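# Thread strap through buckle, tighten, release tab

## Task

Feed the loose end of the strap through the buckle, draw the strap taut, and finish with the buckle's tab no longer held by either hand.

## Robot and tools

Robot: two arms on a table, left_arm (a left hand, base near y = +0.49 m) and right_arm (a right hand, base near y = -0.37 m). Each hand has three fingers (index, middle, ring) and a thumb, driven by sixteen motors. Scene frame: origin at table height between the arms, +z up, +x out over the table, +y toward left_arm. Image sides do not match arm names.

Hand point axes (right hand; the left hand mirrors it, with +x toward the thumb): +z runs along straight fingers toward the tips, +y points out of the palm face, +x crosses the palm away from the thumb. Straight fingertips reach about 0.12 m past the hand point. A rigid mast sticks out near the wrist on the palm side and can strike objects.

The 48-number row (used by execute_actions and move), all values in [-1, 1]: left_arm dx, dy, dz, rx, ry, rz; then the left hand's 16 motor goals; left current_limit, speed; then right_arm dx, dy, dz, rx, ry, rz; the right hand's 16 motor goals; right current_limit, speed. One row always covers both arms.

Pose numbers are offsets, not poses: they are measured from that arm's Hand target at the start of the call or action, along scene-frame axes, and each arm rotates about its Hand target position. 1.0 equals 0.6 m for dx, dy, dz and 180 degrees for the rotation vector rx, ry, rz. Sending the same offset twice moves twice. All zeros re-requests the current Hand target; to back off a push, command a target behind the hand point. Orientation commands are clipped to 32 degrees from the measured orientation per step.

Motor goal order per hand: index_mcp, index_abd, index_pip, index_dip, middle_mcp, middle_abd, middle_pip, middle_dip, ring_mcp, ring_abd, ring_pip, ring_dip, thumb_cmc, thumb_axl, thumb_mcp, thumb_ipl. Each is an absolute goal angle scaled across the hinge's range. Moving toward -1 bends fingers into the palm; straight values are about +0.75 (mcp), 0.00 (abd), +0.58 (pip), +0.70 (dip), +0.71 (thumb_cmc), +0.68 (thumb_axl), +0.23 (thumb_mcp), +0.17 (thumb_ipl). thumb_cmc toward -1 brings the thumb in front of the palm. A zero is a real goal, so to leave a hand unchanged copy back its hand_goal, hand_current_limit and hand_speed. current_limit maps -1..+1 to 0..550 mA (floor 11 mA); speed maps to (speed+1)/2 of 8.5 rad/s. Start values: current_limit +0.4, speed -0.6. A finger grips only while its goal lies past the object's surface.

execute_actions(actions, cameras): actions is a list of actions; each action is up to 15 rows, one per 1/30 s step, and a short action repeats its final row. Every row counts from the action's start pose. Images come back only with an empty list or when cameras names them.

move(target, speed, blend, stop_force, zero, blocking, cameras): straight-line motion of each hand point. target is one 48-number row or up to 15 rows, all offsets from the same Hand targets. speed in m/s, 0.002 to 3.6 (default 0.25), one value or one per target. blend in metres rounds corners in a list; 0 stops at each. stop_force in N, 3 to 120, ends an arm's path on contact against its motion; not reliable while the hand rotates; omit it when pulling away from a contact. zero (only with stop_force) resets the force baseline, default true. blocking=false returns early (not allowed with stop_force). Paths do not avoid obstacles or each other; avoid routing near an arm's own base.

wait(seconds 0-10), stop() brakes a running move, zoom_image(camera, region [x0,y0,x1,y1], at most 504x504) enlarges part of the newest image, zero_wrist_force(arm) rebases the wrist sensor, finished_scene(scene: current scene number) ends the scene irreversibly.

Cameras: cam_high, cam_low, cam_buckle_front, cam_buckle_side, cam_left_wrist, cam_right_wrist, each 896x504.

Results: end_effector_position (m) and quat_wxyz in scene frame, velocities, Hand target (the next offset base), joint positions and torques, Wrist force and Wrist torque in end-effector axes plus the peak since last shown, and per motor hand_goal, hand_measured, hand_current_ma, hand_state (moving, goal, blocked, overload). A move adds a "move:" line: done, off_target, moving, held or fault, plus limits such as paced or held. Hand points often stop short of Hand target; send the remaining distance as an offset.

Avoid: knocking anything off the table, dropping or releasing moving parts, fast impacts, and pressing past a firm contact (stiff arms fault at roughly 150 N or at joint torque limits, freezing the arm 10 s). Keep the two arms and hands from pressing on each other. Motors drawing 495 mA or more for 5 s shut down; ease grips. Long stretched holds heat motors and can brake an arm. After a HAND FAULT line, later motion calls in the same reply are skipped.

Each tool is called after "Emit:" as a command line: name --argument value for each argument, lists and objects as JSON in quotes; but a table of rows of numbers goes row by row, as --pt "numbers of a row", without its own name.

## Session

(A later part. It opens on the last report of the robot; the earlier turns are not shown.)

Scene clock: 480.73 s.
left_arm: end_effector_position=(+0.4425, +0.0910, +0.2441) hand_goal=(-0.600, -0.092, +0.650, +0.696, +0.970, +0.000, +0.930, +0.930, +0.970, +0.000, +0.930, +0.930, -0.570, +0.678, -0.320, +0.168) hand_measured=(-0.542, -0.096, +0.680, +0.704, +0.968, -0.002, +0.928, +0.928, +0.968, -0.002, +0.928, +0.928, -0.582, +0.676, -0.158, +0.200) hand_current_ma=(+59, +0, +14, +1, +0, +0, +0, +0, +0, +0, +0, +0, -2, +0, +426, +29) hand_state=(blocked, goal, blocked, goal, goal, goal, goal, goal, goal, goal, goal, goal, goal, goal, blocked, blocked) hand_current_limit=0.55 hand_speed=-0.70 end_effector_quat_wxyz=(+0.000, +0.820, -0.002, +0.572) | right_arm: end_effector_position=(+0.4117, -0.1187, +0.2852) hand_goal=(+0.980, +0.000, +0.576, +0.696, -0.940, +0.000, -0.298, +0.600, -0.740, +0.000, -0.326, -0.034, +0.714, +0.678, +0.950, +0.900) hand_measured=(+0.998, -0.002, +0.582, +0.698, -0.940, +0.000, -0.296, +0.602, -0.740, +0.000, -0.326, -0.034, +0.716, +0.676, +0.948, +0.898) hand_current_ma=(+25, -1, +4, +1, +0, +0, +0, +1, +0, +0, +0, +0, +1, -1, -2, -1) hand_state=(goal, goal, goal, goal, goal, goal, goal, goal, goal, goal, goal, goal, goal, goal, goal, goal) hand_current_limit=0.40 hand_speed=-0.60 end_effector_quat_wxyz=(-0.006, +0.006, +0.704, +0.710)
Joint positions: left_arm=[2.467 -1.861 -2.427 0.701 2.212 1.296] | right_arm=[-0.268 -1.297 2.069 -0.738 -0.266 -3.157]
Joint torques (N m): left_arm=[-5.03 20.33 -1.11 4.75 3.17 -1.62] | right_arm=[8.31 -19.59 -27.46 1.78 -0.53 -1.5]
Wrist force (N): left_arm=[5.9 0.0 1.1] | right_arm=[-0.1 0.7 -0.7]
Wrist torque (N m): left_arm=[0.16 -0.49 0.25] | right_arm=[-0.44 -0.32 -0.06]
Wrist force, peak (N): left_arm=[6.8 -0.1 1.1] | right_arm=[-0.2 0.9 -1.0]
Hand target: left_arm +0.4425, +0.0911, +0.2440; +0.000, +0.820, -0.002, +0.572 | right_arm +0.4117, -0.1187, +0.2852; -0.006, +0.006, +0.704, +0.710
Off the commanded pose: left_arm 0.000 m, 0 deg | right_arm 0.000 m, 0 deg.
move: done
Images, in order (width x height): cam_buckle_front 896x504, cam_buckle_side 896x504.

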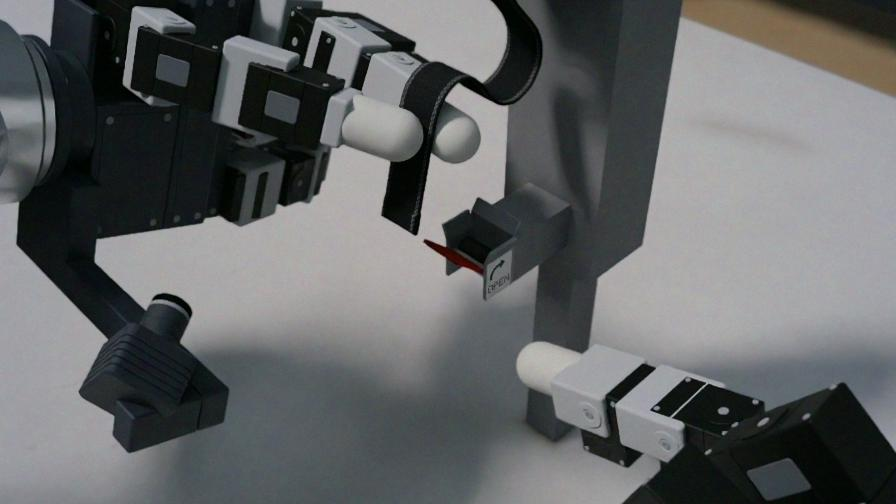

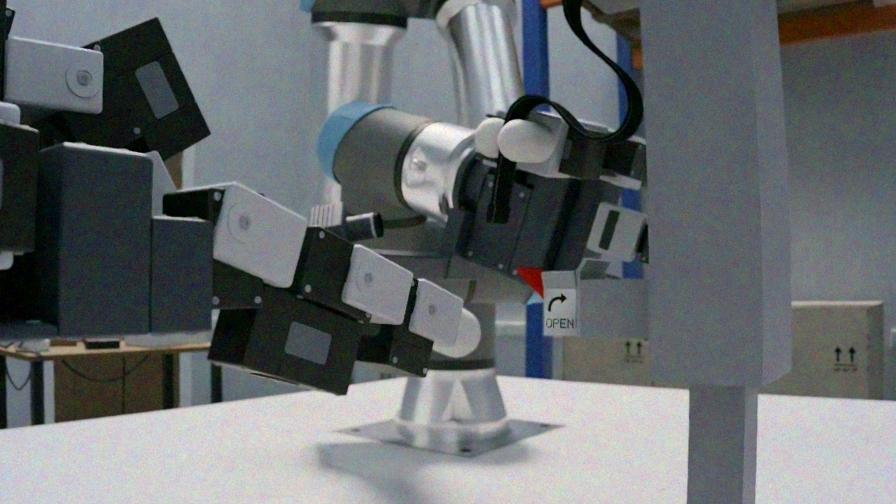

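Emit:
move --target '[0.07133,0,0.001,0,-0.0389,0, -0.6,-0.093,0.65,0.696,0.97,0,0.93,0.93,0.97,0,0.93,0.93,-0.571,0.678,-0.32,0.168,0.55,-0.7, 0,0.09167,0,0,0,0, 0.98,0,0.576,0.696,-0.94,0,-0.299,0.6,-0.74,0,-0.326,-0.034,0.714,0.678,0.95,0.9,0.4,-0.6]' --speed 0.05 --cameras '["cam_buckle_front","cam_buckle_side"]'

Emit:
zoom_image --camera "cam_buckle_front" --region '[340, 60, 580, 320]'

Emit:
zoom_image --camera "cam_buckle_side" --region '[400, 100, 640, 360]'

Scene clock: 493.17 s.
left_arm: end_effector_position=(+0.4853, +0.0910, +0.2446) hand_goal=(-0.600, -0.092, +0.650, +0.696, +0.970, +0.000, +0.930, +0.930, +0.970, +0.000, +0.930, +0.930, -0.570, +0.678, -0.320, +0.168) hand_measured=(-0.542, -0.096, +0.680, +0.704, +0.968, -0.002, +0.928, +0.928, +0.968, -0.002, +0.928, +0.928, -0.582, +0.676, -0.158, +0.200) hand_current_ma=(+59, +0, +14, +1, +0, +0, +0, +0, +0, +0, +0, +0, -2, +0, +426, +30) hand_state=(blocked, goal, blocked, goal, goal, goal, goal, goal, goal, goal, goal, goal, goal, goal, blocked, blocked) hand_current_limit=0.55 hand_speed=-0.70 end_effector_quat_wxyz=(-0.001, +0.784, -0.002, +0.621) | right_arm: end_effector_position=(+0.4117, -0.0637, +0.2853) hand_goal=(+0.980, +0.000, +0.576, +0.696, -0.940, +0.000, -0.298, +0.600, -0.740, +0.000, -0.326, -0.034, +0.714, +0.678, +0.950, +0.900) hand_measured=(+0.998, -0.002, +0.582, +0.698, -0.940, +0.000, -0.296, +0.602, -0.740, +0.000, -0.326, -0.034, +0.716, +0.676, +0.948, +0.898) hand_current_ma=(+25, -1, +4, +1, +0, +0, +0, +1, +0, +0, +0, +0, +1, -1, -2, -1) hand_state=(goal, goal, goal, goal, goal, goal, goal, goal, goal, goal, goal, goal, goal, goal, goal, goal) hand_current_limit=0.40 hand_speed=-0.60 end_effector_quat_wxyz=(-0.006, +0.006, +0.704, +0.710)
Joint positions: left_arm=[2.535 -2.012 -2.343 0.932 2.175 1.412] | right_arm=[-0.131 -1.277 2.04 -0.695 -0.13 -3.192]
Joint torques (N m): left_arm=[-6.01 37.81 -2.62 0.39 2.86 -1.45] | right_arm=[-6.16 -23.61 -16.77 0.73 -0.34 -0.71]
Wrist force (N): left_arm=[6.0 0.2 0.9] | right_arm=[-0.4 0.6 -0.8]
Wrist torque (N m): left_arm=[0.21 -0.51 0.29] | right_arm=[-0.45 -0.29 -0.01]
Wrist force, peak (N): left_arm=[6.2 0.2 1.0] | right_arm=[-0.1 0.7 -1.3]
Hand target: left_arm +0.4853, +0.0911, +0.2446; -0.001, +0.784, -0.002, +0.621 | right_arm +0.4117, -0.0637, +0.2852; -0.006, +0.006, +0.704, +0.710
Off the commanded pose: left_arm 0.000 m, 0 deg | right_arm 0.000 m, 0 deg.
move: done
Images, in order (width x height): cam_buckle_front 896x504, cam_buckle_side 896x504.

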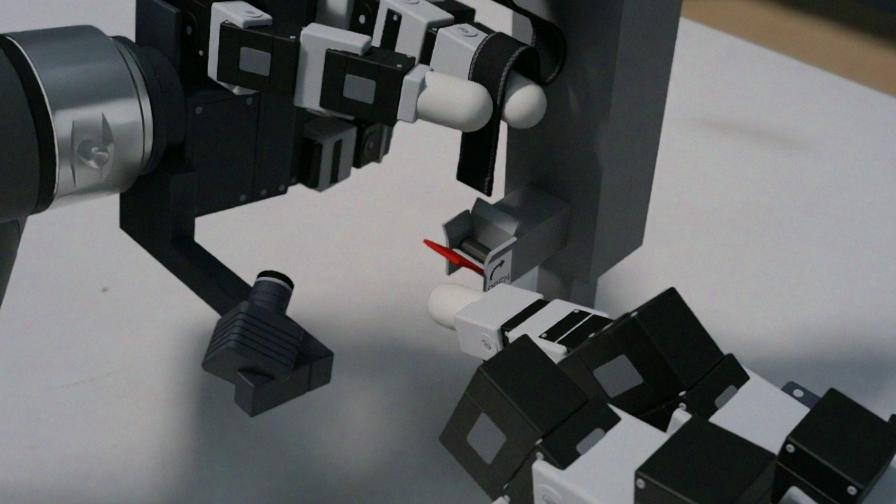

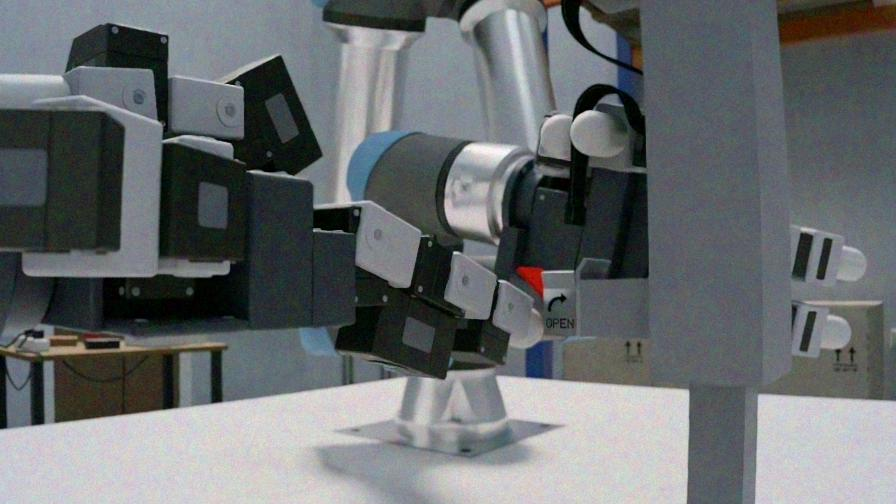

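Scaled by 1.938 from the camera's 896x504 image, which has a finer 1280x720 frame.

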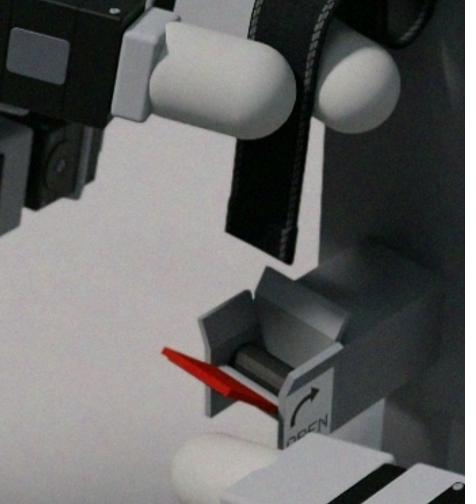

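Scaled by 1.938 from the camera's 896x504 image, which has a finer 1280x720 frame.

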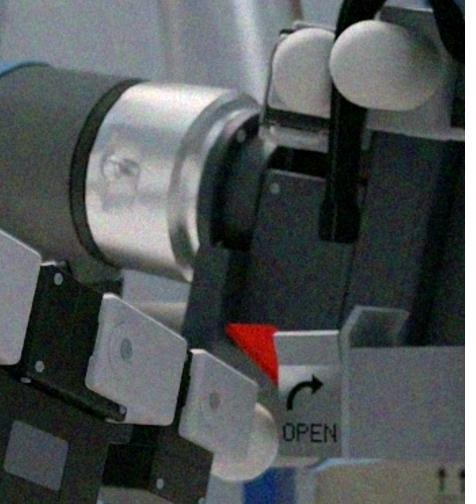

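Emit:
move --target '[0.00533,-0.01133,0.00333,0,-0.0222,-0.0139, -0.6,-0.093,0.65,0.696,0.97,0,0.93,0.93,0.97,0,0.93,0.93,-0.571,0.678,-0.32,0.168,0.55,-0.7, 0.005,0,0.052,0,0,0, 0.98,0,0.576,0.696,-0.94,0,-0.299,0.6,-0.74,0,-0.326,-0.034,0.714,0.678,0.95,0.9,0.4,-0.6]' --speed 0.04 --cameras '["cam_buckle_front","cam_buckle_side"]'

Emit:
zoom_image --camera "cam_buckle_front" --region '[400, 100, 560, 300]'

Emit:
zoom_image --camera "cam_buckle_side" --region '[480, 140, 660, 340]'

Scene clock: 511.50 s.
left_arm: end_effector_position=(+0.4886, +0.0842, +0.2466) hand_goal=(-0.600, -0.092, +0.650, +0.696, +0.970, +0.000, +0.930, +0.930, +0.970, +0.000, +0.930, +0.930, -0.570, +0.678, -0.320, +0.168) hand_measured=(-0.542, -0.096, +0.680, +0.704, +0.968, -0.002, +0.928, +0.928, +0.968, -0.002, +0.928, +0.928, -0.582, +0.676, -0.158, +0.200) hand_current_ma=(+59, +0, +14, +1, +0, +0, +0, +0, +0, +0, +0, +0, -2, +0, +426, +30) hand_state=(blocked, goal, blocked, goal, goal, goal, goal, goal, goal, goal, goal, goal, goal, goal, blocked, blocked) hand_current_limit=0.55 hand_speed=-0.70 end_effector_quat_wxyz=(+0.013, +0.761, -0.019, +0.648) | right_arm: end_effector_position=(+0.4147, -0.0637, +0.3165) hand_goal=(+0.980, +0.000, +0.576, +0.696, -0.940, +0.000, -0.298, +0.600, -0.740, +0.000, -0.326, -0.034, +0.714, +0.678, +0.950, +0.900) hand_measured=(+0.998, -0.020, +0.600, +0.708, -0.940, +0.000, -0.296, +0.602, -0.740, +0.000, -0.326, -0.034, +0.716, +0.676, +0.948, +0.898) hand_current_ma=(+26, -22, +35, +13, +0, +0, +0, +1, +0, +0, +0, +0, +1, -1, -2, -1) hand_state=(goal, blocked, blocked, goal, goal, goal, goal, goal, goal, goal, goal, goal, goal, goal, goal, goal) hand_current_limit=0.40 hand_speed=-0.60 end_effector_quat_wxyz=(-0.006, +0.006, +0.704, +0.710)
Joint positions: left_arm=[2.551 -2.071 -2.319 1.059 2.126 1.476] | right_arm=[-0.131 -1.324 2 -0.607 -0.129 -3.193]
Joint torques (N m): left_arm=[-4.06 43.42 -1.66 -0.46 2.69 -1.87] | right_arm=[8.7 -20.13 -10.24 -1.09 2.09 -1.65]
Wrist force (N): left_arm=[5.9 0.2 1.3] | right_arm=[1.4 0.0 -1.4]
Wrist torque (N m): left_arm=[0.20 -0.48 0.24] | right_arm=[-0.31 -0.20 0.21]
Wrist force, peak (N): left_arm=[6.2 0.1 0.8] | right_arm=[1.0 -1.7 -1.3]
Hand target: left_arm +0.4885, +0.0843, +0.2466; +0.013, +0.761, -0.019, +0.648 | right_arm +0.4147, -0.0637, +0.3164; -0.006, +0.006, +0.704, +0.710
Off the commanded pose: left_arm 0.000 m, 0 deg | right_arm 0.000 m, 0 deg.
move: done
Images, in order (width x height): cam_buckle_front 896x504, cam_buckle_side 896x504.

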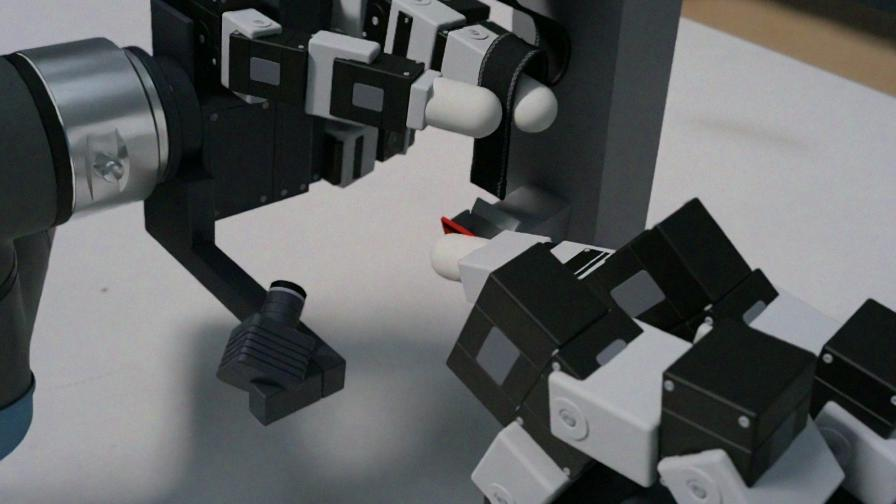

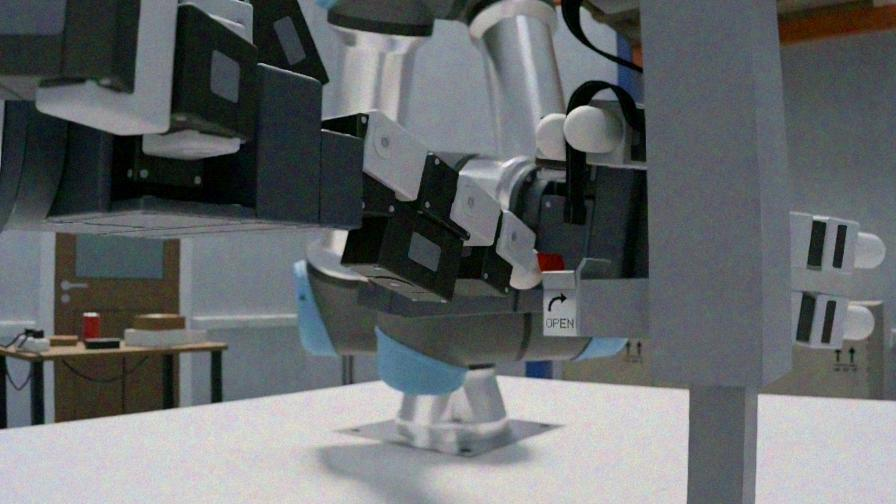

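Scaled by 2.520 from the camera's 896x504 image, which has a finer 1280x720 frame.

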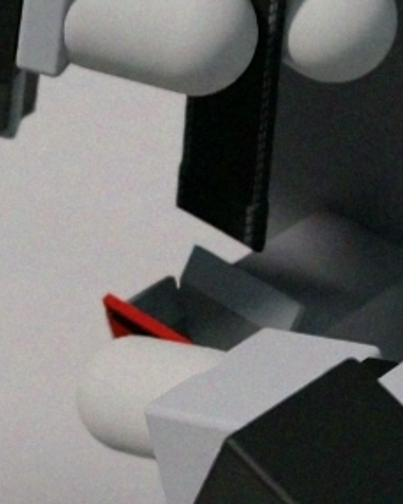

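Scaled by 2.520 from the camera's 896x504 image, which has a finer 1280x720 frame.

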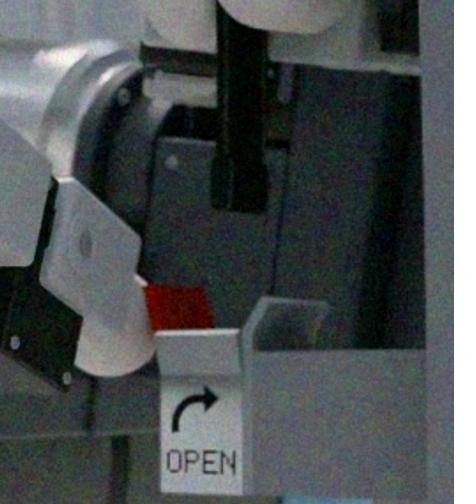

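Emit:
move --target '[0.00417,0.00167,-0.02,0,0,0, -0.6,-0.093,0.65,0.696,0.97,0,0.93,0.93,0.97,0,0.93,0.93,-0.571,0.678,-0.32,0.168,0.55,-0.7, 0,0,0,0,0,0, 0.98,0,0.576,0.696,-0.94,0,-0.299,0.6,-0.74,0,-0.326,-0.034,0.714,0.678,0.95,0.9,0.4,-0.6]' --speed 0.03 --cameras '["cam_buckle_front","cam_buckle_side"]'

Emit:
zoom_image --camera "cam_buckle_front" --region '[420, 140, 540, 280]'

Emit:
zoom_image --camera "cam_buckle_side" --region '[510, 180, 630, 320]'

Scene clock: 529.53 s.
left_arm: end_effector_position=(+0.4910, +0.0853, +0.2345) hand_goal=(-0.600, -0.092, +0.650, +0.696, +0.970, +0.000, +0.930, +0.930, +0.970, +0.000, +0.930, +0.930, -0.570, +0.678, -0.320, +0.168) hand_measured=(-0.542, -0.096, +0.680, +0.704, +0.968, -0.002, +0.928, +0.928, +0.968, -0.002, +0.928, +0.928, -0.582, +0.676, -0.158, +0.200) hand_current_ma=(+59, +0, +14, +1, +0, +0, +0, +0, +0, +0, +0, +0, -2, +0, +426, +30) hand_state=(blocked, goal, blocked, goal, goal, goal, goal, goal, goal, goal, goal, goal, goal, goal, blocked, blocked) hand_current_limit=0.55 hand_speed=-0.70 end_effector_quat_wxyz=(+0.013, +0.761, -0.019, +0.648) | right_arm: end_effector_position=(+0.4147, -0.0637, +0.3164) hand_goal=(+0.980, +0.000, +0.576, +0.696, -0.940, +0.000, -0.298, +0.600, -0.740, +0.000, -0.326, -0.034, +0.714, +0.678, +0.950, +0.900) hand_measured=(+0.998, -0.020, +0.600, +0.708, -0.940, +0.000, -0.296, +0.602, -0.740, +0.000, -0.326, -0.034, +0.716, +0.676, +0.948, +0.898) hand_current_ma=(+26, -22, +34, +13, +0, +0, +0, +1, +0, +0, +0, +0, +1, -1, -2, -1) hand_state=(goal, blocked, blocked, goal, goal, goal, goal, goal, goal, goal, goal, goal, goal, goal, goal, goal) hand_current_limit=0.40 hand_speed=-0.60 end_effector_quat_wxyz=(-0.006, +0.006, +0.704, +0.710)
Joint positions: left_arm=[2.558 -2.108 -2.317 1.095 2.12 1.477] | right_arm=[-0.131 -1.324 2 -0.607 -0.129 -3.193]
Joint torques (N m): left_arm=[-2.93 45.65 15.98 -0.52 0.35 1.24] | right_arm=[9.82 -19.79 -2.63 -1.49 1.83 1.31]
Wrist force (N): left_arm=[5.9 0.4 1.0] | right_arm=[1.2 0.1 -1.6]
Wrist torque (N m): left_arm=[0.24 -0.48 0.19] | right_arm=[-0.30 -0.18 0.19]
Wrist force, peak (N): left_arm=[6.3 0.2 1.0] | right_arm=[1.2 0.1 -1.8]
Hand target: left_arm +0.4910, +0.0853, +0.2346; +0.013, +0.761, -0.019, +0.648 | right_arm +0.4147, -0.0637, +0.3164; -0.006, +0.006, +0.704, +0.710
Off the commanded pose: left_arm 0.000 m, 0 deg | right_arm 0.000 m, 0 deg.
move: done
Images, in order (width x height): cam_buckle_front 896x504, cam_buckle_side 896x504.

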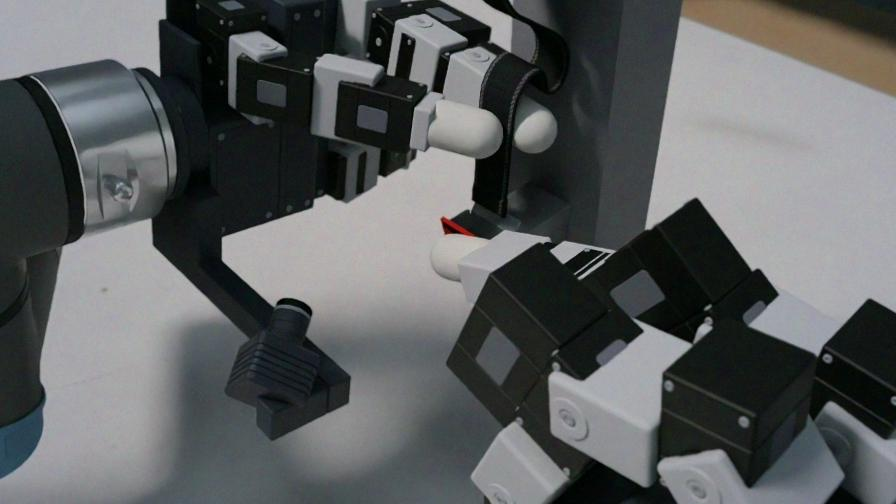

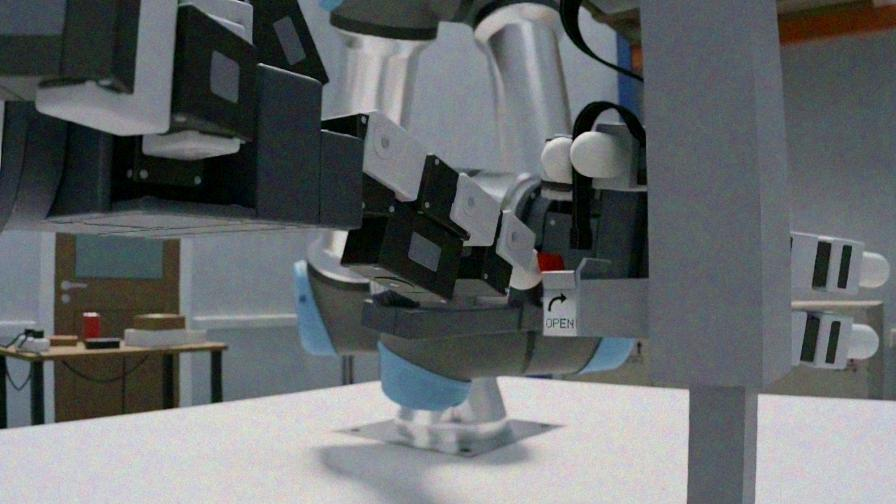

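Scaled by 3.600 from the camera's 896x504 image, which has a finer 1280x720 frame.

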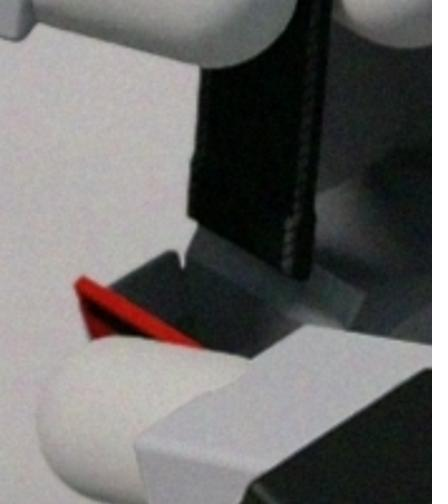

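Scaled by 3.600 from the camera's 896x504 image, which has a finer 1280x720 frame.

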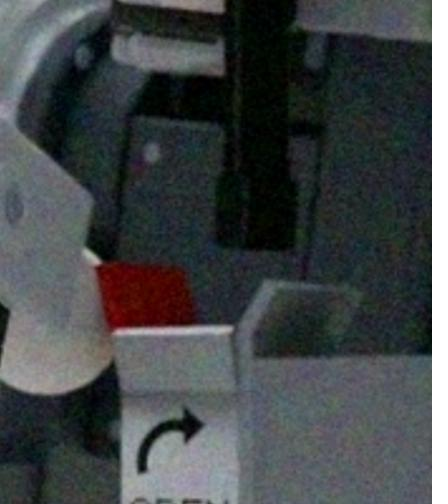

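Emit:
move --target '[0,0,-0.02167,0,0,0, -0.6,-0.093,0.65,0.696,0.97,0,0.93,0.93,0.97,0,0.93,0.93,-0.571,0.678,-0.32,0.168,0.55,-0.7, 0,0,0,0,0,0, 0.98,0,0.576,0.696,-0.94,0,-0.299,0.6,-0.74,0,-0.326,-0.034,0.714,0.678,0.95,0.9,0.4,-0.6]' --speed 0.02 --cameras '["cam_buckle_front","cam_buckle_side"]'

Emit:
zoom_image --camera "cam_buckle_front" --region '[420, 140, 540, 280]'

Emit:
zoom_image --camera "cam_buckle_side" --region '[510, 180, 630, 320]'

Scene clock: 536.97 s.
left_arm: end_effector_position=(+0.4910, +0.0853, +0.2215) hand_goal=(-0.600, -0.092, +0.650, +0.696, +0.970, +0.000, +0.930, +0.930, +0.970, +0.000, +0.930, +0.930, -0.570, +0.678, -0.320, +0.168) hand_measured=(-0.542, -0.096, +0.680, +0.704, +0.968, -0.002, +0.928, +0.928, +0.968, -0.002, +0.928, +0.928, -0.582, +0.676, -0.158, +0.200) hand_current_ma=(+59, +0, +14, +1, +0, +0, +0, +0, +0, +0, +0, +0, -2, +0, +426, +30) hand_state=(blocked, goal, blocked, goal, goal, goal, goal, goal, goal, goal, goal, goal, goal, goal, blocked, blocked) hand_current_limit=0.55 hand_speed=-0.70 end_effector_quat_wxyz=(+0.013, +0.761, -0.019, +0.648) end_effector_velocity=(+0.000, +0.000, +0.002) end_effector_angular_velocity=(+0.000, +0.000, +0.000) | right_arm: end_effector_position=(+0.4147, -0.0637, +0.3164) hand_goal=(+0.980, +0.000, +0.576, +0.696, -0.940, +0.000, -0.298, +0.600, -0.740, +0.000, -0.326, -0.034, +0.714, +0.678, +0.950, +0.900) hand_measured=(+0.998, -0.020, +0.600, +0.708, -0.940, +0.000, -0.296, +0.602, -0.740, +0.000, -0.326, -0.034, +0.716, +0.676, +0.948, +0.898) hand_current_ma=(+26, -22, +34, +13, +0, +0, +0, +1, +0, +0, +0, +0, +1, -1, -2, -1) hand_state=(goal, blocked, blocked, goal, goal, goal, goal, goal, goal, goal, goal, goal, goal, goal, goal, goal) hand_current_limit=0.40 hand_speed=-0.60 end_effector_quat_wxyz=(-0.006, +0.006, +0.704, +0.710)
Joint positions: left_arm=[2.558 -2.149 -2.315 1.133 2.12 1.477] | right_arm=[-0.131 -1.324 2 -0.607 -0.129 -3.193]
Joint velocities: left_arm=[0 0.004 0.001 -0.005 0 0] | right_arm=[within noise]
Joint torques (N m): left_arm=[-3.75 45.82 15.95 -0.56 2.09 -1.18] | right_arm=[7.81 -21.02 -4.82 -1.43 1.98 1.25]
Wrist force (N): left_arm=[5.8 0.4 1.1] | right_arm=[1.3 0.2 -1.5]
Wrist torque (N m): left_arm=[0.26 -0.47 0.18] | right_arm=[-0.28 -0.20 0.21]
Wrist force, peak (N): left_arm=[6.2 0.3 1.0] | right_arm=[1.3 0.1 -1.8]
Hand target: left_arm +0.4910, +0.0853, +0.2216; +0.013, +0.761, -0.019, +0.648 | right_arm +0.4147, -0.0637, +0.3164; -0.006, +0.006, +0.704, +0.710
Off the commanded pose: left_arm 0.000 m, 0 deg | right_arm 0.000 m, 0 deg.
move: done
Images, in order (width x height): cam_buckle_front 896x504, cam_buckle_side 896x504.

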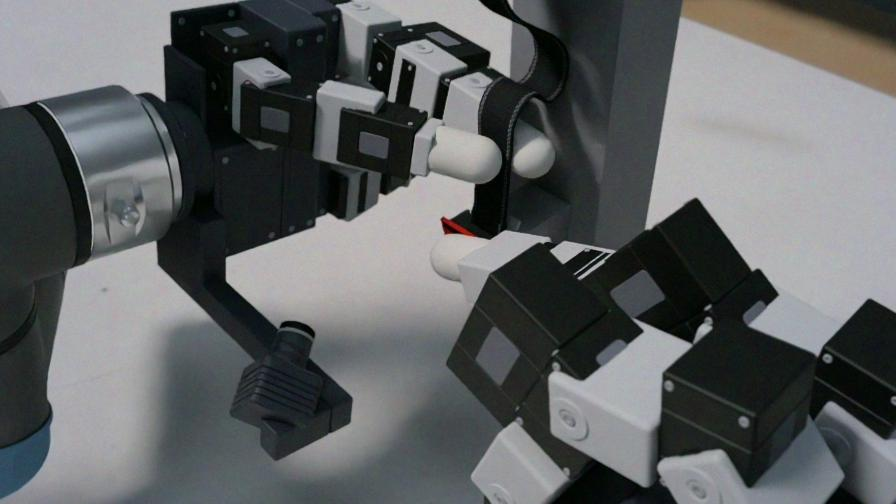

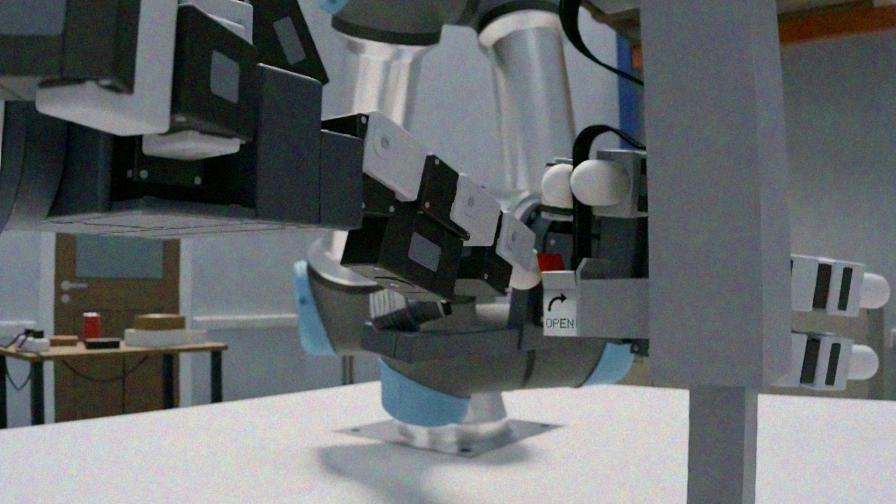

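Scaled by 3.600 from the camera's 896x504 image, which has a finer 1280x720 frame.

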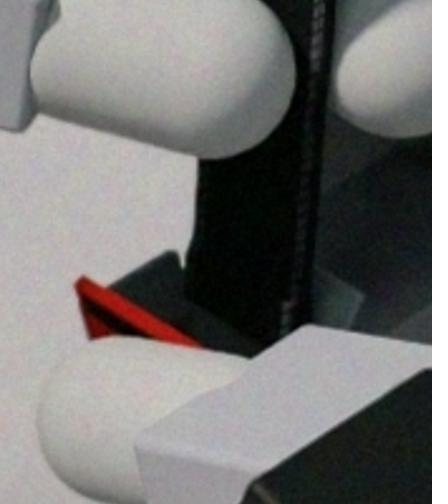

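Scaled by 3.600 from the camera's 896x504 image, which has a finer 1280x720 frame.

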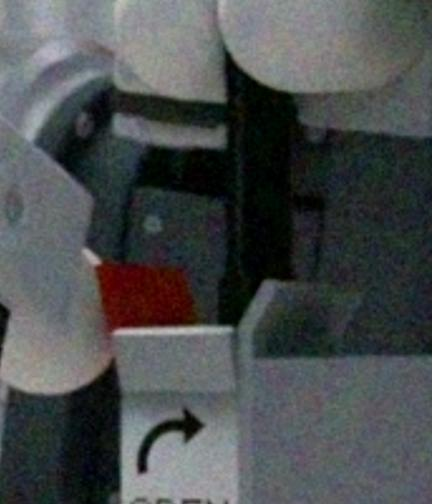

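Emit:
move --target '[0,0,-0.015,0,0,0, -0.6,-0.093,0.65,0.696,0.97,0,0.93,0.93,0.97,0,0.93,0.93,-0.571,0.678,-0.32,0.168,0.55,-0.7, 0,0,0,0,0,0, 0.98,0,0.576,0.696,-0.94,0,-0.299,0.6,-0.74,0,-0.326,-0.034,0.714,0.678,0.95,0.9,0.4,-0.6]' --speed 0.02 --cameras '["cam_buckle_front","cam_buckle_side"]'

Emit:
zoom_image --camera "cam_buckle_front" --region '[420, 140, 540, 280]'

Emit:
zoom_image --camera "cam_buckle_side" --region '[510, 180, 630, 320]'

Scene clock: 540.67 s.
left_arm: end_effector_position=(+0.4910, +0.0853, +0.2125) hand_goal=(-0.600, -0.092, +0.650, +0.696, +0.970, +0.000, +0.930, +0.930, +0.970, +0.000, +0.930, +0.930, -0.570, +0.678, -0.320, +0.168) hand_measured=(-0.542, -0.096, +0.680, +0.704, +0.968, -0.002, +0.928, +0.928, +0.968, -0.002, +0.928, +0.928, -0.582, +0.676, -0.158, +0.200) hand_current_ma=(+59, +0, +14, +1, +0, +0, +0, +0, +0, +0, +0, +0, -2, +0, +426, +30) hand_state=(blocked, goal, blocked, goal, goal, goal, goal, goal, goal, goal, goal, goal, goal, goal, blocked, blocked) hand_current_limit=0.55 hand_speed=-0.70 end_effector_quat_wxyz=(+0.013, +0.761, -0.019, +0.648) | right_arm: end_effector_position=(+0.4147, -0.0637, +0.3164) hand_goal=(+0.980, +0.000, +0.576, +0.696, -0.940, +0.000, -0.298, +0.600, -0.740, +0.000, -0.326, -0.034, +0.714, +0.678, +0.950, +0.900) hand_measured=(+0.998, -0.020, +0.600, +0.708, -0.940, +0.000, -0.296, +0.602, -0.740, +0.000, -0.326, -0.034, +0.716, +0.676, +0.948, +0.898) hand_current_ma=(+26, -22, +34, +13, +0, +0, +0, +1, +0, +0, +0, +0, +1, -1, -2, -1) hand_state=(goal, blocked, blocked, goal, goal, goal, goal, goal, goal, goal, goal, goal, goal, goal, goal, goal) hand_current_limit=0.40 hand_speed=-0.60 end_effector_quat_wxyz=(-0.006, +0.006, +0.704, +0.710)
Joint positions: left_arm=[2.558 -2.177 -2.313 1.159 2.12 1.477] | right_arm=[-0.131 -1.324 2 -0.607 -0.129 -3.193]
Joint torques (N m): left_arm=[1.27 45.71 15.4 -0.61 0.26 0.47] | right_arm=[8.46 -22.42 -4.72 -1.54 1.91 1.28]
Wrist force (N): left_arm=[5.8 0.3 1.1] | right_arm=[1.1 0.0 -1.4]
Wrist torque (N m): left_arm=[0.24 -0.47 0.19] | right_arm=[-0.31 -0.17 0.19]
Wrist force, peak (N): left_arm=[6.1 0.4 1.2] | right_arm=[1.3 0.1 -1.8]
Hand target: left_arm +0.4910, +0.0853, +0.2126; +0.013, +0.761, -0.019, +0.648 | right_arm +0.4147, -0.0637, +0.3164; -0.006, +0.006, +0.704, +0.710
Off the commanded pose: left_arm 0.000 m, 0 deg | right_arm 0.000 m, 0 deg.
move: done
Images, in order (width x height): cam_buckle_front 896x504, cam_buckle_side 896x504.

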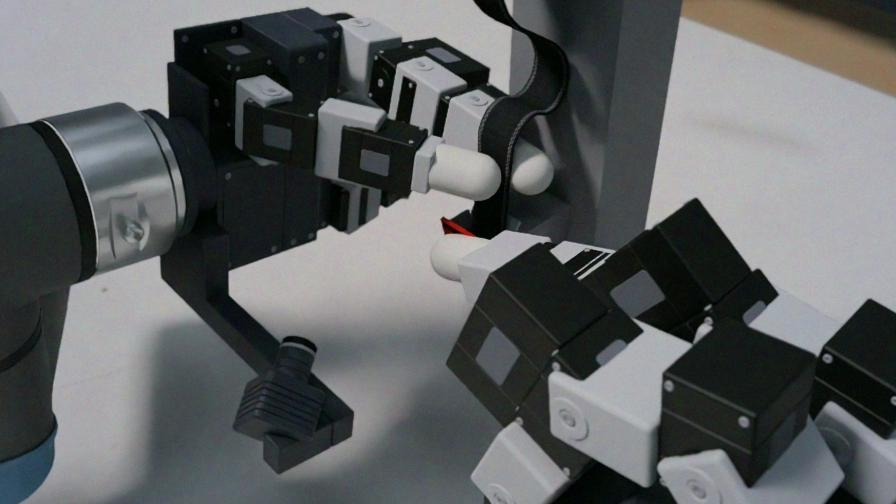

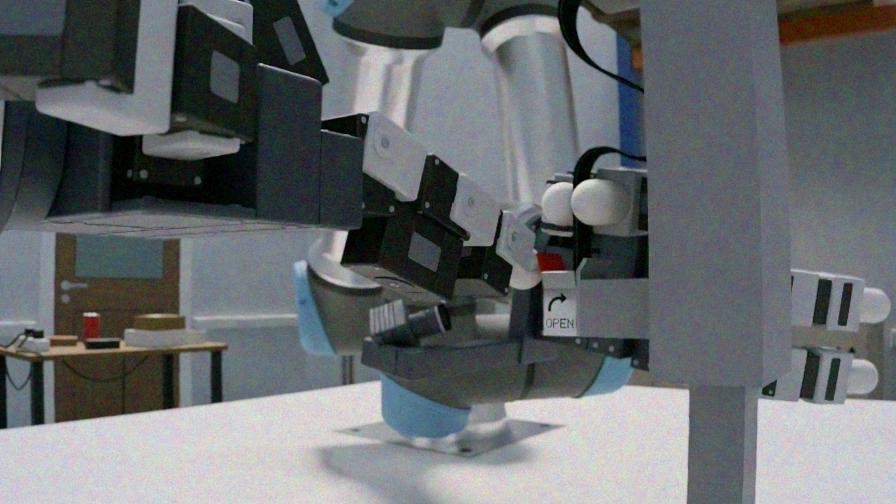

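Scaled by 3.600 from the camera's 896x504 image, which has a finer 1280x720 frame.

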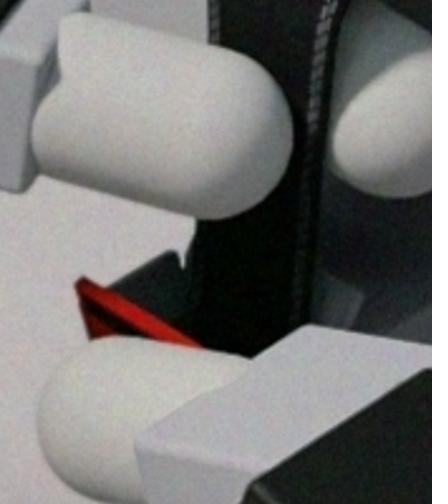

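Scaled by 3.600 from the camera's 896x504 image, which has a finer 1280x720 frame.

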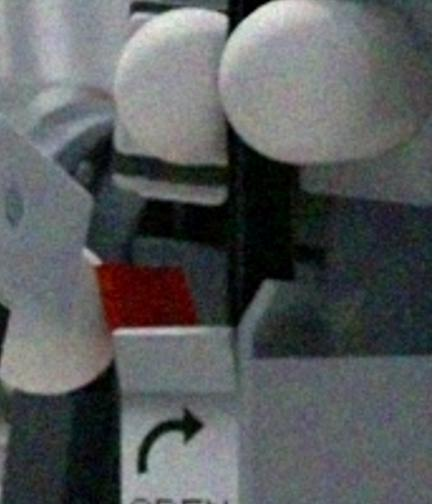

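Emit:
move --target '[0,0,-0.0125,0,0,0, -0.6,-0.093,0.65,0.696,0.97,0,0.93,0.93,0.97,0,0.93,0.93,-0.571,0.678,-0.32,0.168,0.55,-0.7, 0,0,0,0,0,0, 0.98,0,0.576,0.696,-0.94,0,-0.299,0.6,-0.74,0,-0.326,-0.034,0.714,0.678,0.95,0.9,0.4,-0.6]' --speed 0.02 --stop_force 6 --cameras '["cam_buckle_front","cam_buckle_side"]'

Emit:
zoom_image --camera "cam_buckle_front" --region '[420, 140, 540, 280]'

Emit:
zoom_image --camera "cam_buckle_side" --region '[510, 180, 630, 320]'

Scene clock: 544.47 s.
left_arm: end_effector_position=(+0.4910, +0.0853, +0.2051) hand_goal=(-0.600, -0.092, +0.650, +0.696, +0.970, +0.000, +0.930, +0.930, +0.970, +0.000, +0.930, +0.930, -0.570, +0.678, -0.320, +0.168) hand_measured=(-0.542, -0.096, +0.680, +0.704, +0.968, -0.002, +0.928, +0.928, +0.968, -0.002, +0.928, +0.928, -0.582, +0.676, -0.158, +0.200) hand_current_ma=(+59, +0, +14, +1, +0, +0, +0, +0, +0, +0, +0, +0, -2, +0, +426, +30) hand_state=(blocked, goal, blocked, goal, goal, goal, goal, goal, goal, goal, goal, goal, goal, goal, blocked, blocked) hand_current_limit=0.55 hand_speed=-0.70 end_effector_quat_wxyz=(+0.013, +0.761, -0.019, +0.648) | right_arm: end_effector_position=(+0.4147, -0.0637, +0.3164) hand_goal=(+0.980, +0.000, +0.576, +0.696, -0.940, +0.000, -0.298, +0.600, -0.740, +0.000, -0.326, -0.034, +0.714, +0.678, +0.950, +0.900) hand_measured=(+0.998, -0.020, +0.600, +0.708, -0.940, +0.000, -0.296, +0.602, -0.740, +0.000, -0.326, -0.034, +0.716, +0.676, +0.948, +0.898) hand_current_ma=(+26, -22, +34, +13, +0, +0, +0, +1, +0, +0, +0, +0, +1, -1, -2, -1) hand_state=(goal, blocked, blocked, goal, goal, goal, goal, goal, goal, goal, goal, goal, goal, goal, goal, goal) hand_current_limit=0.40 hand_speed=-0.60 end_effector_quat_wxyz=(-0.006, +0.006, +0.704, +0.710)
Joint positions: left_arm=[2.558 -2.2 -2.31 1.18 2.12 1.477] | right_arm=[-0.131 -1.324 2 -0.607 -0.129 -3.193]
Joint torques (N m): left_arm=[1.88 46.44 5.73 -0.41 -1.84 -0.4] | right_arm=[8.05 -22.48 -4.52 -1.4 1.67 1.31]
Wrist force (N): left_arm=[5.8 0.2 1.3] | right_arm=[1.1 0.0 -1.5]
Wrist torque (N m): left_arm=[0.23 -0.48 0.19] | right_arm=[-0.29 -0.17 0.18]
Wrist force, peak (N): left_arm=[6.2 0.2 1.3] | right_arm=[1.3 0.1 -1.7]
Hand target: left_arm +0.4910, +0.0853, +0.2051; +0.013, +0.761, -0.019, +0.648 | right_arm +0.4147, -0.0637, +0.3164; -0.006, +0.006, +0.704, +0.710
Off the commanded pose: left_arm 0.000 m, 0 deg | right_arm 0.000 m, 0 deg.
move: done
Images, in order (width x height): cam_buckle_front 896x504, cam_buckle_side 896x504.

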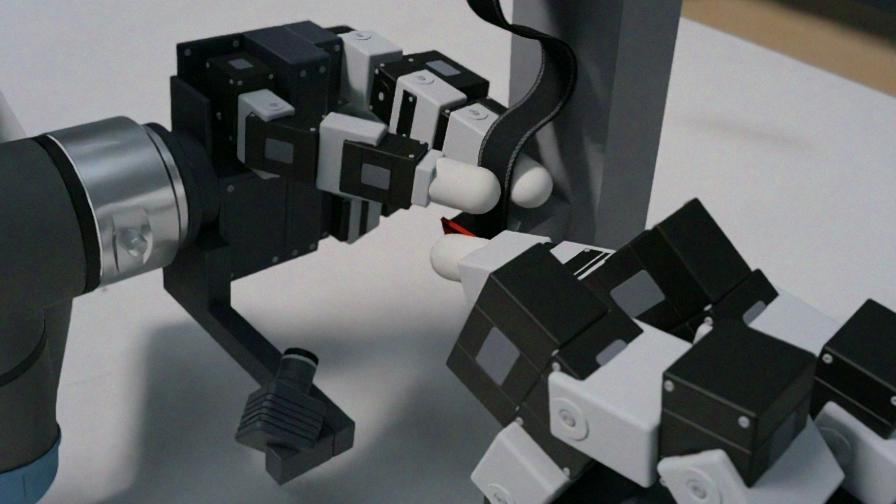

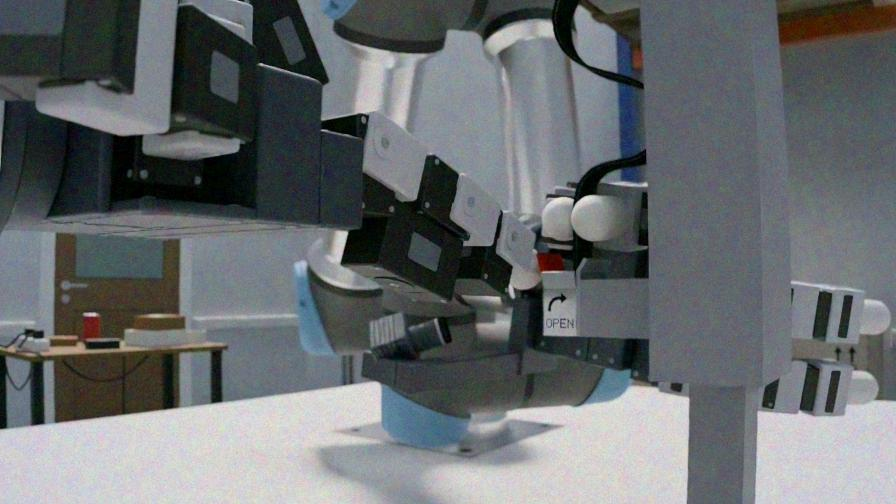

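Scaled by 3.600 from the camera's 896x504 image, which has a finer 1280x720 frame.

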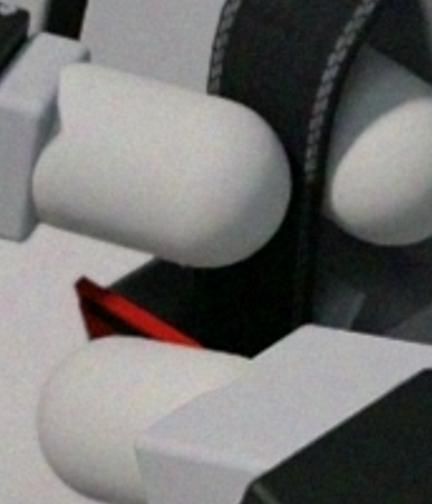

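Scaled by 3.600 from the camera's 896x504 image, which has a finer 1280x720 frame.

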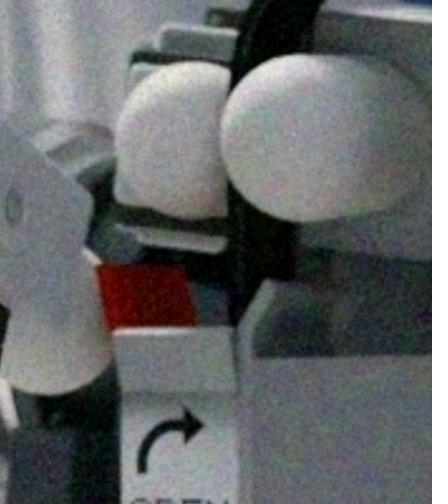

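Emit:
move --target '[0,0,0,0,0,0, -0.6,-0.093,0.65,0.696,0.97,0,0.93,0.93,0.97,0,0.93,0.93,-0.571,0.678,-0.32,0.168,0.55,-0.7, -0.005,0,-0.052,0,0,0, 0.98,0,0.576,0.696,-0.94,0,-0.299,0.6,-0.74,0,-0.326,-0.034,0.714,0.678,0.95,0.9,0.4,-0.6]' --speed 0.05

Emit:
move --pt "0 0 0 0 0 0 -0.6 -0.093 0.65 0.696 0.97 0 0.93 0.93 0.97 0 0.93 0.93 -0.571 0.678 0.05 0.168 0.55 -0.7 0 0 0 0 0 0 0.98 0 0.576 0.696 -0.94 0 -0.299 0.6 -0.74 0 -0.326 -0.034 0.714 0.678 0.95 0.9 0.4 -0.6" --pt "0 0 0.0333 0 0 0 -0.6 -0.093 0.65 0.696 0.97 0 0.93 0.93 0.97 0 0.93 0.93 -0.571 0.678 0.05 0.168 0.55 -0.7 0 0 0 0 0 0 0.98 0 0.576 0.696 -0.94 0 -0.299 0.6 -0.74 0 -0.326 -0.034 0.714 0.678 0.95 0.9 0.4 -0.6" --speed 0.04 --cameras '["cam_buckle_front","cam_buckle_side"]'

Emit:
zoom_image --camera "cam_buckle_front" --region '[420, 120, 580, 300]'

Emit:
zoom_image --camera "cam_buckle_side" --region '[510, 160, 670, 360]'

Scene clock: 550.93 s.
left_arm: end_effector_position=(+0.4910, +0.0853, +0.2051) hand_goal=(-0.600, -0.092, +0.650, +0.696, +0.970, +0.000, +0.930, +0.930, +0.970, +0.000, +0.930, +0.930, -0.570, +0.678, -0.320, +0.168) hand_measured=(-0.542, -0.094, +0.680, +0.704, +0.968, -0.002, +0.928, +0.928, +0.968, -0.002, +0.928, +0.928, -0.582, +0.676, -0.158, +0.200) hand_current_ma=(+59, +0, +14, +1, +0, +0, +0, +0, +0, +0, +0, +0, -2, +0, +426, +30) hand_state=(blocked, goal, blocked, goal, goal, goal, goal, goal, goal, goal, goal, goal, goal, goal, blocked, blocked) hand_current_limit=0.55 hand_speed=-0.70 end_effector_quat_wxyz=(+0.013, +0.761, -0.019, +0.648) | right_arm: end_effector_position=(+0.4116, -0.0637, +0.2852) hand_goal=(+0.980, +0.000, +0.576, +0.696, -0.940, +0.000, -0.298, +0.600, -0.740, +0.000, -0.326, -0.034, +0.714, +0.678, +0.950, +0.900) hand_measured=(+0.998, -0.002, +0.582, +0.700, -0.940, +0.000, -0.296, +0.602, -0.740, +0.000, -0.326, -0.034, +0.716, +0.676, +0.948, +0.898) hand_current_ma=(+23, -1, +4, +2, +0, +0, +0, +1, +0, +0, +0, +0, +1, -1, -2, -1) hand_state=(goal, goal, goal, goal, goal, goal, goal, goal, goal, goal, goal, goal, goal, goal, goal, goal) hand_current_limit=0.40 hand_speed=-0.60 end_effector_quat_wxyz=(-0.006, +0.006, +0.704, +0.710)
Joint positions: left_arm=[2.558 -2.2 -2.311 1.18 2.12 1.477] | right_arm=[-0.131 -1.277 2.04 -0.695 -0.13 -3.192]
Joint torques (N m): left_arm=[1.99 44.1 -5.89 -0.25 -1.7 -1.21] | right_arm=[-11.29 -24.81 -19.17 -0.23 -1.14 0.08]
Wrist force (N): left_arm=[6.1 0.3 1.1] | right_arm=[-0.2 0.6 -0.6]
Wrist torque (N m): left_arm=[0.24 -0.49 0.18] | right_arm=[-0.46 -0.32 -0.07]
Wrist force, peak (N): left_arm=[7.2 0.0 1.2] | right_arm=[1.3 0.9 -1.8]
Hand target: left_arm +0.4910, +0.0853, +0.2051; +0.013, +0.761, -0.019, +0.648 | right_arm +0.4117, -0.0637, +0.2852; -0.006, +0.006, +0.704, +0.710
Off the commanded pose: left_arm 0.000 m, 0 deg | right_arm 0.000 m, 0 deg.
move: done

Scene clock: 552.43 s.
left_arm: end_effector_position=(+0.4910, +0.0853, +0.2250) hand_goal=(-0.600, -0.092, +0.650, +0.696, +0.970, +0.000, +0.930, +0.930, +0.970, +0.000, +0.930, +0.930, -0.570, +0.678, +0.050, +0.168) hand_measured=(-0.594, -0.096, +0.654, +0.698, +0.968, -0.002, +0.928, +0.928, +0.968, -0.002, +0.928, +0.928, -0.582, +0.676, +0.046, +0.170) hand_current_ma=(+1, +0, +0, +0, +0, +0, +0, +0, +0, +0, +0, +0, -2, +0, +0, +0) hand_state=(goal, goal, goal, goal, goal, goal, goal, goal, goal, goal, goal, goal, goal, goal, goal, goal) hand_current_limit=0.55 hand_speed=-0.70 end_effector_quat_wxyz=(+0.013, +0.761, -0.019, +0.648) | right_arm: end_effector_position=(+0.4117, -0.0637, +0.2852) hand_goal=(+0.980, +0.000, +0.576, +0.696, -0.940, +0.000, -0.298, +0.600, -0.740, +0.000, -0.326, -0.034, +0.714, +0.678, +0.950, +0.900) hand_measured=(+0.998, -0.002, +0.582, +0.700, -0.940, +0.000, -0.296, +0.602, -0.740, +0.000, -0.326, -0.034, +0.716, +0.676, +0.948, +0.898) hand_current_ma=(+23, -1, +4, +2, +0, +0, +0, +1, +0, +0, +0, +0, +1, -1, -2, -1) hand_state=(goal, goal, goal, goal, goal, goal, goal, goal, goal, goal, goal, goal, goal, goal, goal, goal) hand_current_limit=0.40 hand_speed=-0.60 end_effector_quat_wxyz=(-0.006, +0.006, +0.704, +0.710)
Joint positions: left_arm=[2.558 -2.138 -2.316 1.123 2.12 1.477] | right_arm=[-0.131 -1.277 2.04 -0.695 -0.13 -3.192]
Joint torques (N m): left_arm=[2.45 22.96 1.06 5.14 -1.06 1.14] | right_arm=[-9.61 -19.66 -27.82 0.62 -1.15 -1.46]
Wrist force (N): left_arm=[5.7 0.4 1.3] | right_arm=[-0.1 0.7 -0.9]
Wrist torque (N m): left_arm=[0.23 -0.45 0.18] | right_arm=[-0.42 -0.32 -0.05]
Wrist force, peak (N): left_arm=[6.5 0.3 1.0] | right_arm=[-0.3 0.7 -0.9]
Hand target: left_arm +0.4910, +0.0853, +0.2250; +0.013, +0.761, -0.019, +0.648 | right_arm +0.4117, -0.0637, +0.2852; -0.006, +0.006, +0.704, +0.710
Off the commanded pose: left_arm 0.000 m, 0 deg | right_arm 0.000 m, 0 deg.
move: done
Images, in order (width x height): cam_buckle_front 896x504, cam_buckle_side 896x504.

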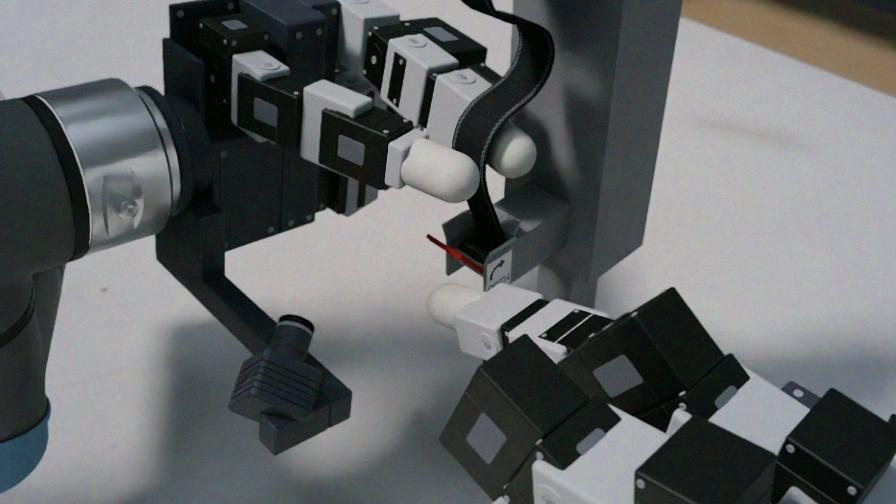

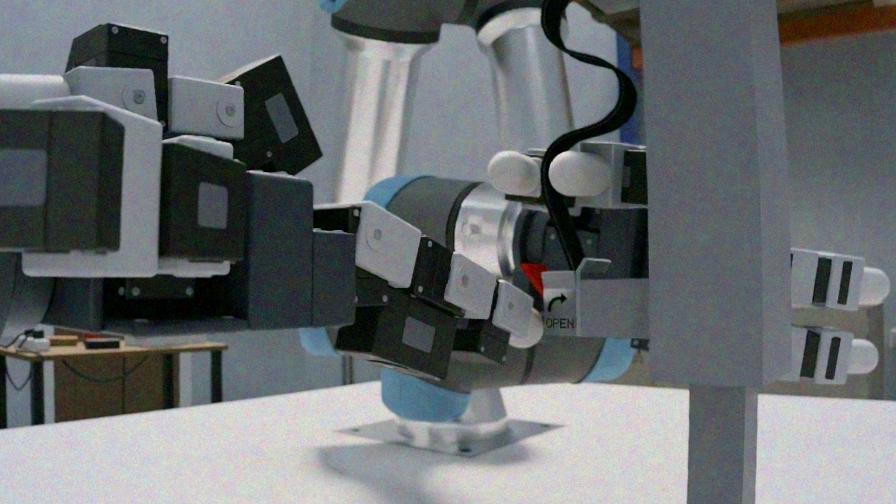

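Scaled by 2.800 from the camera's 896x504 image, which has a finer 1280x720 frame.

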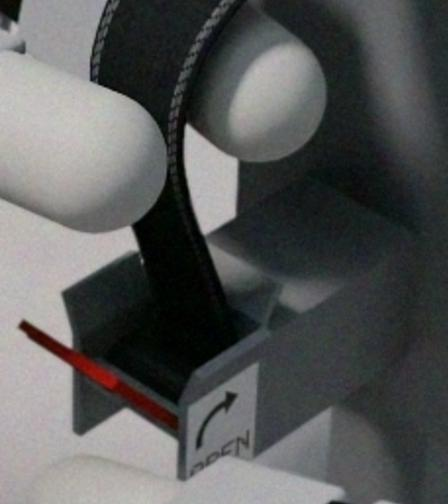

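Scaled by 2.520 from the camera's 896x504 image, which has a finer 1280x720 frame.

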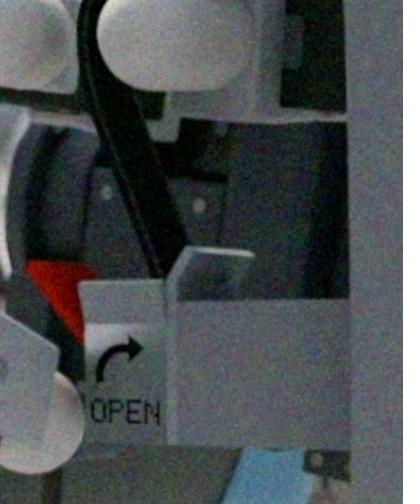

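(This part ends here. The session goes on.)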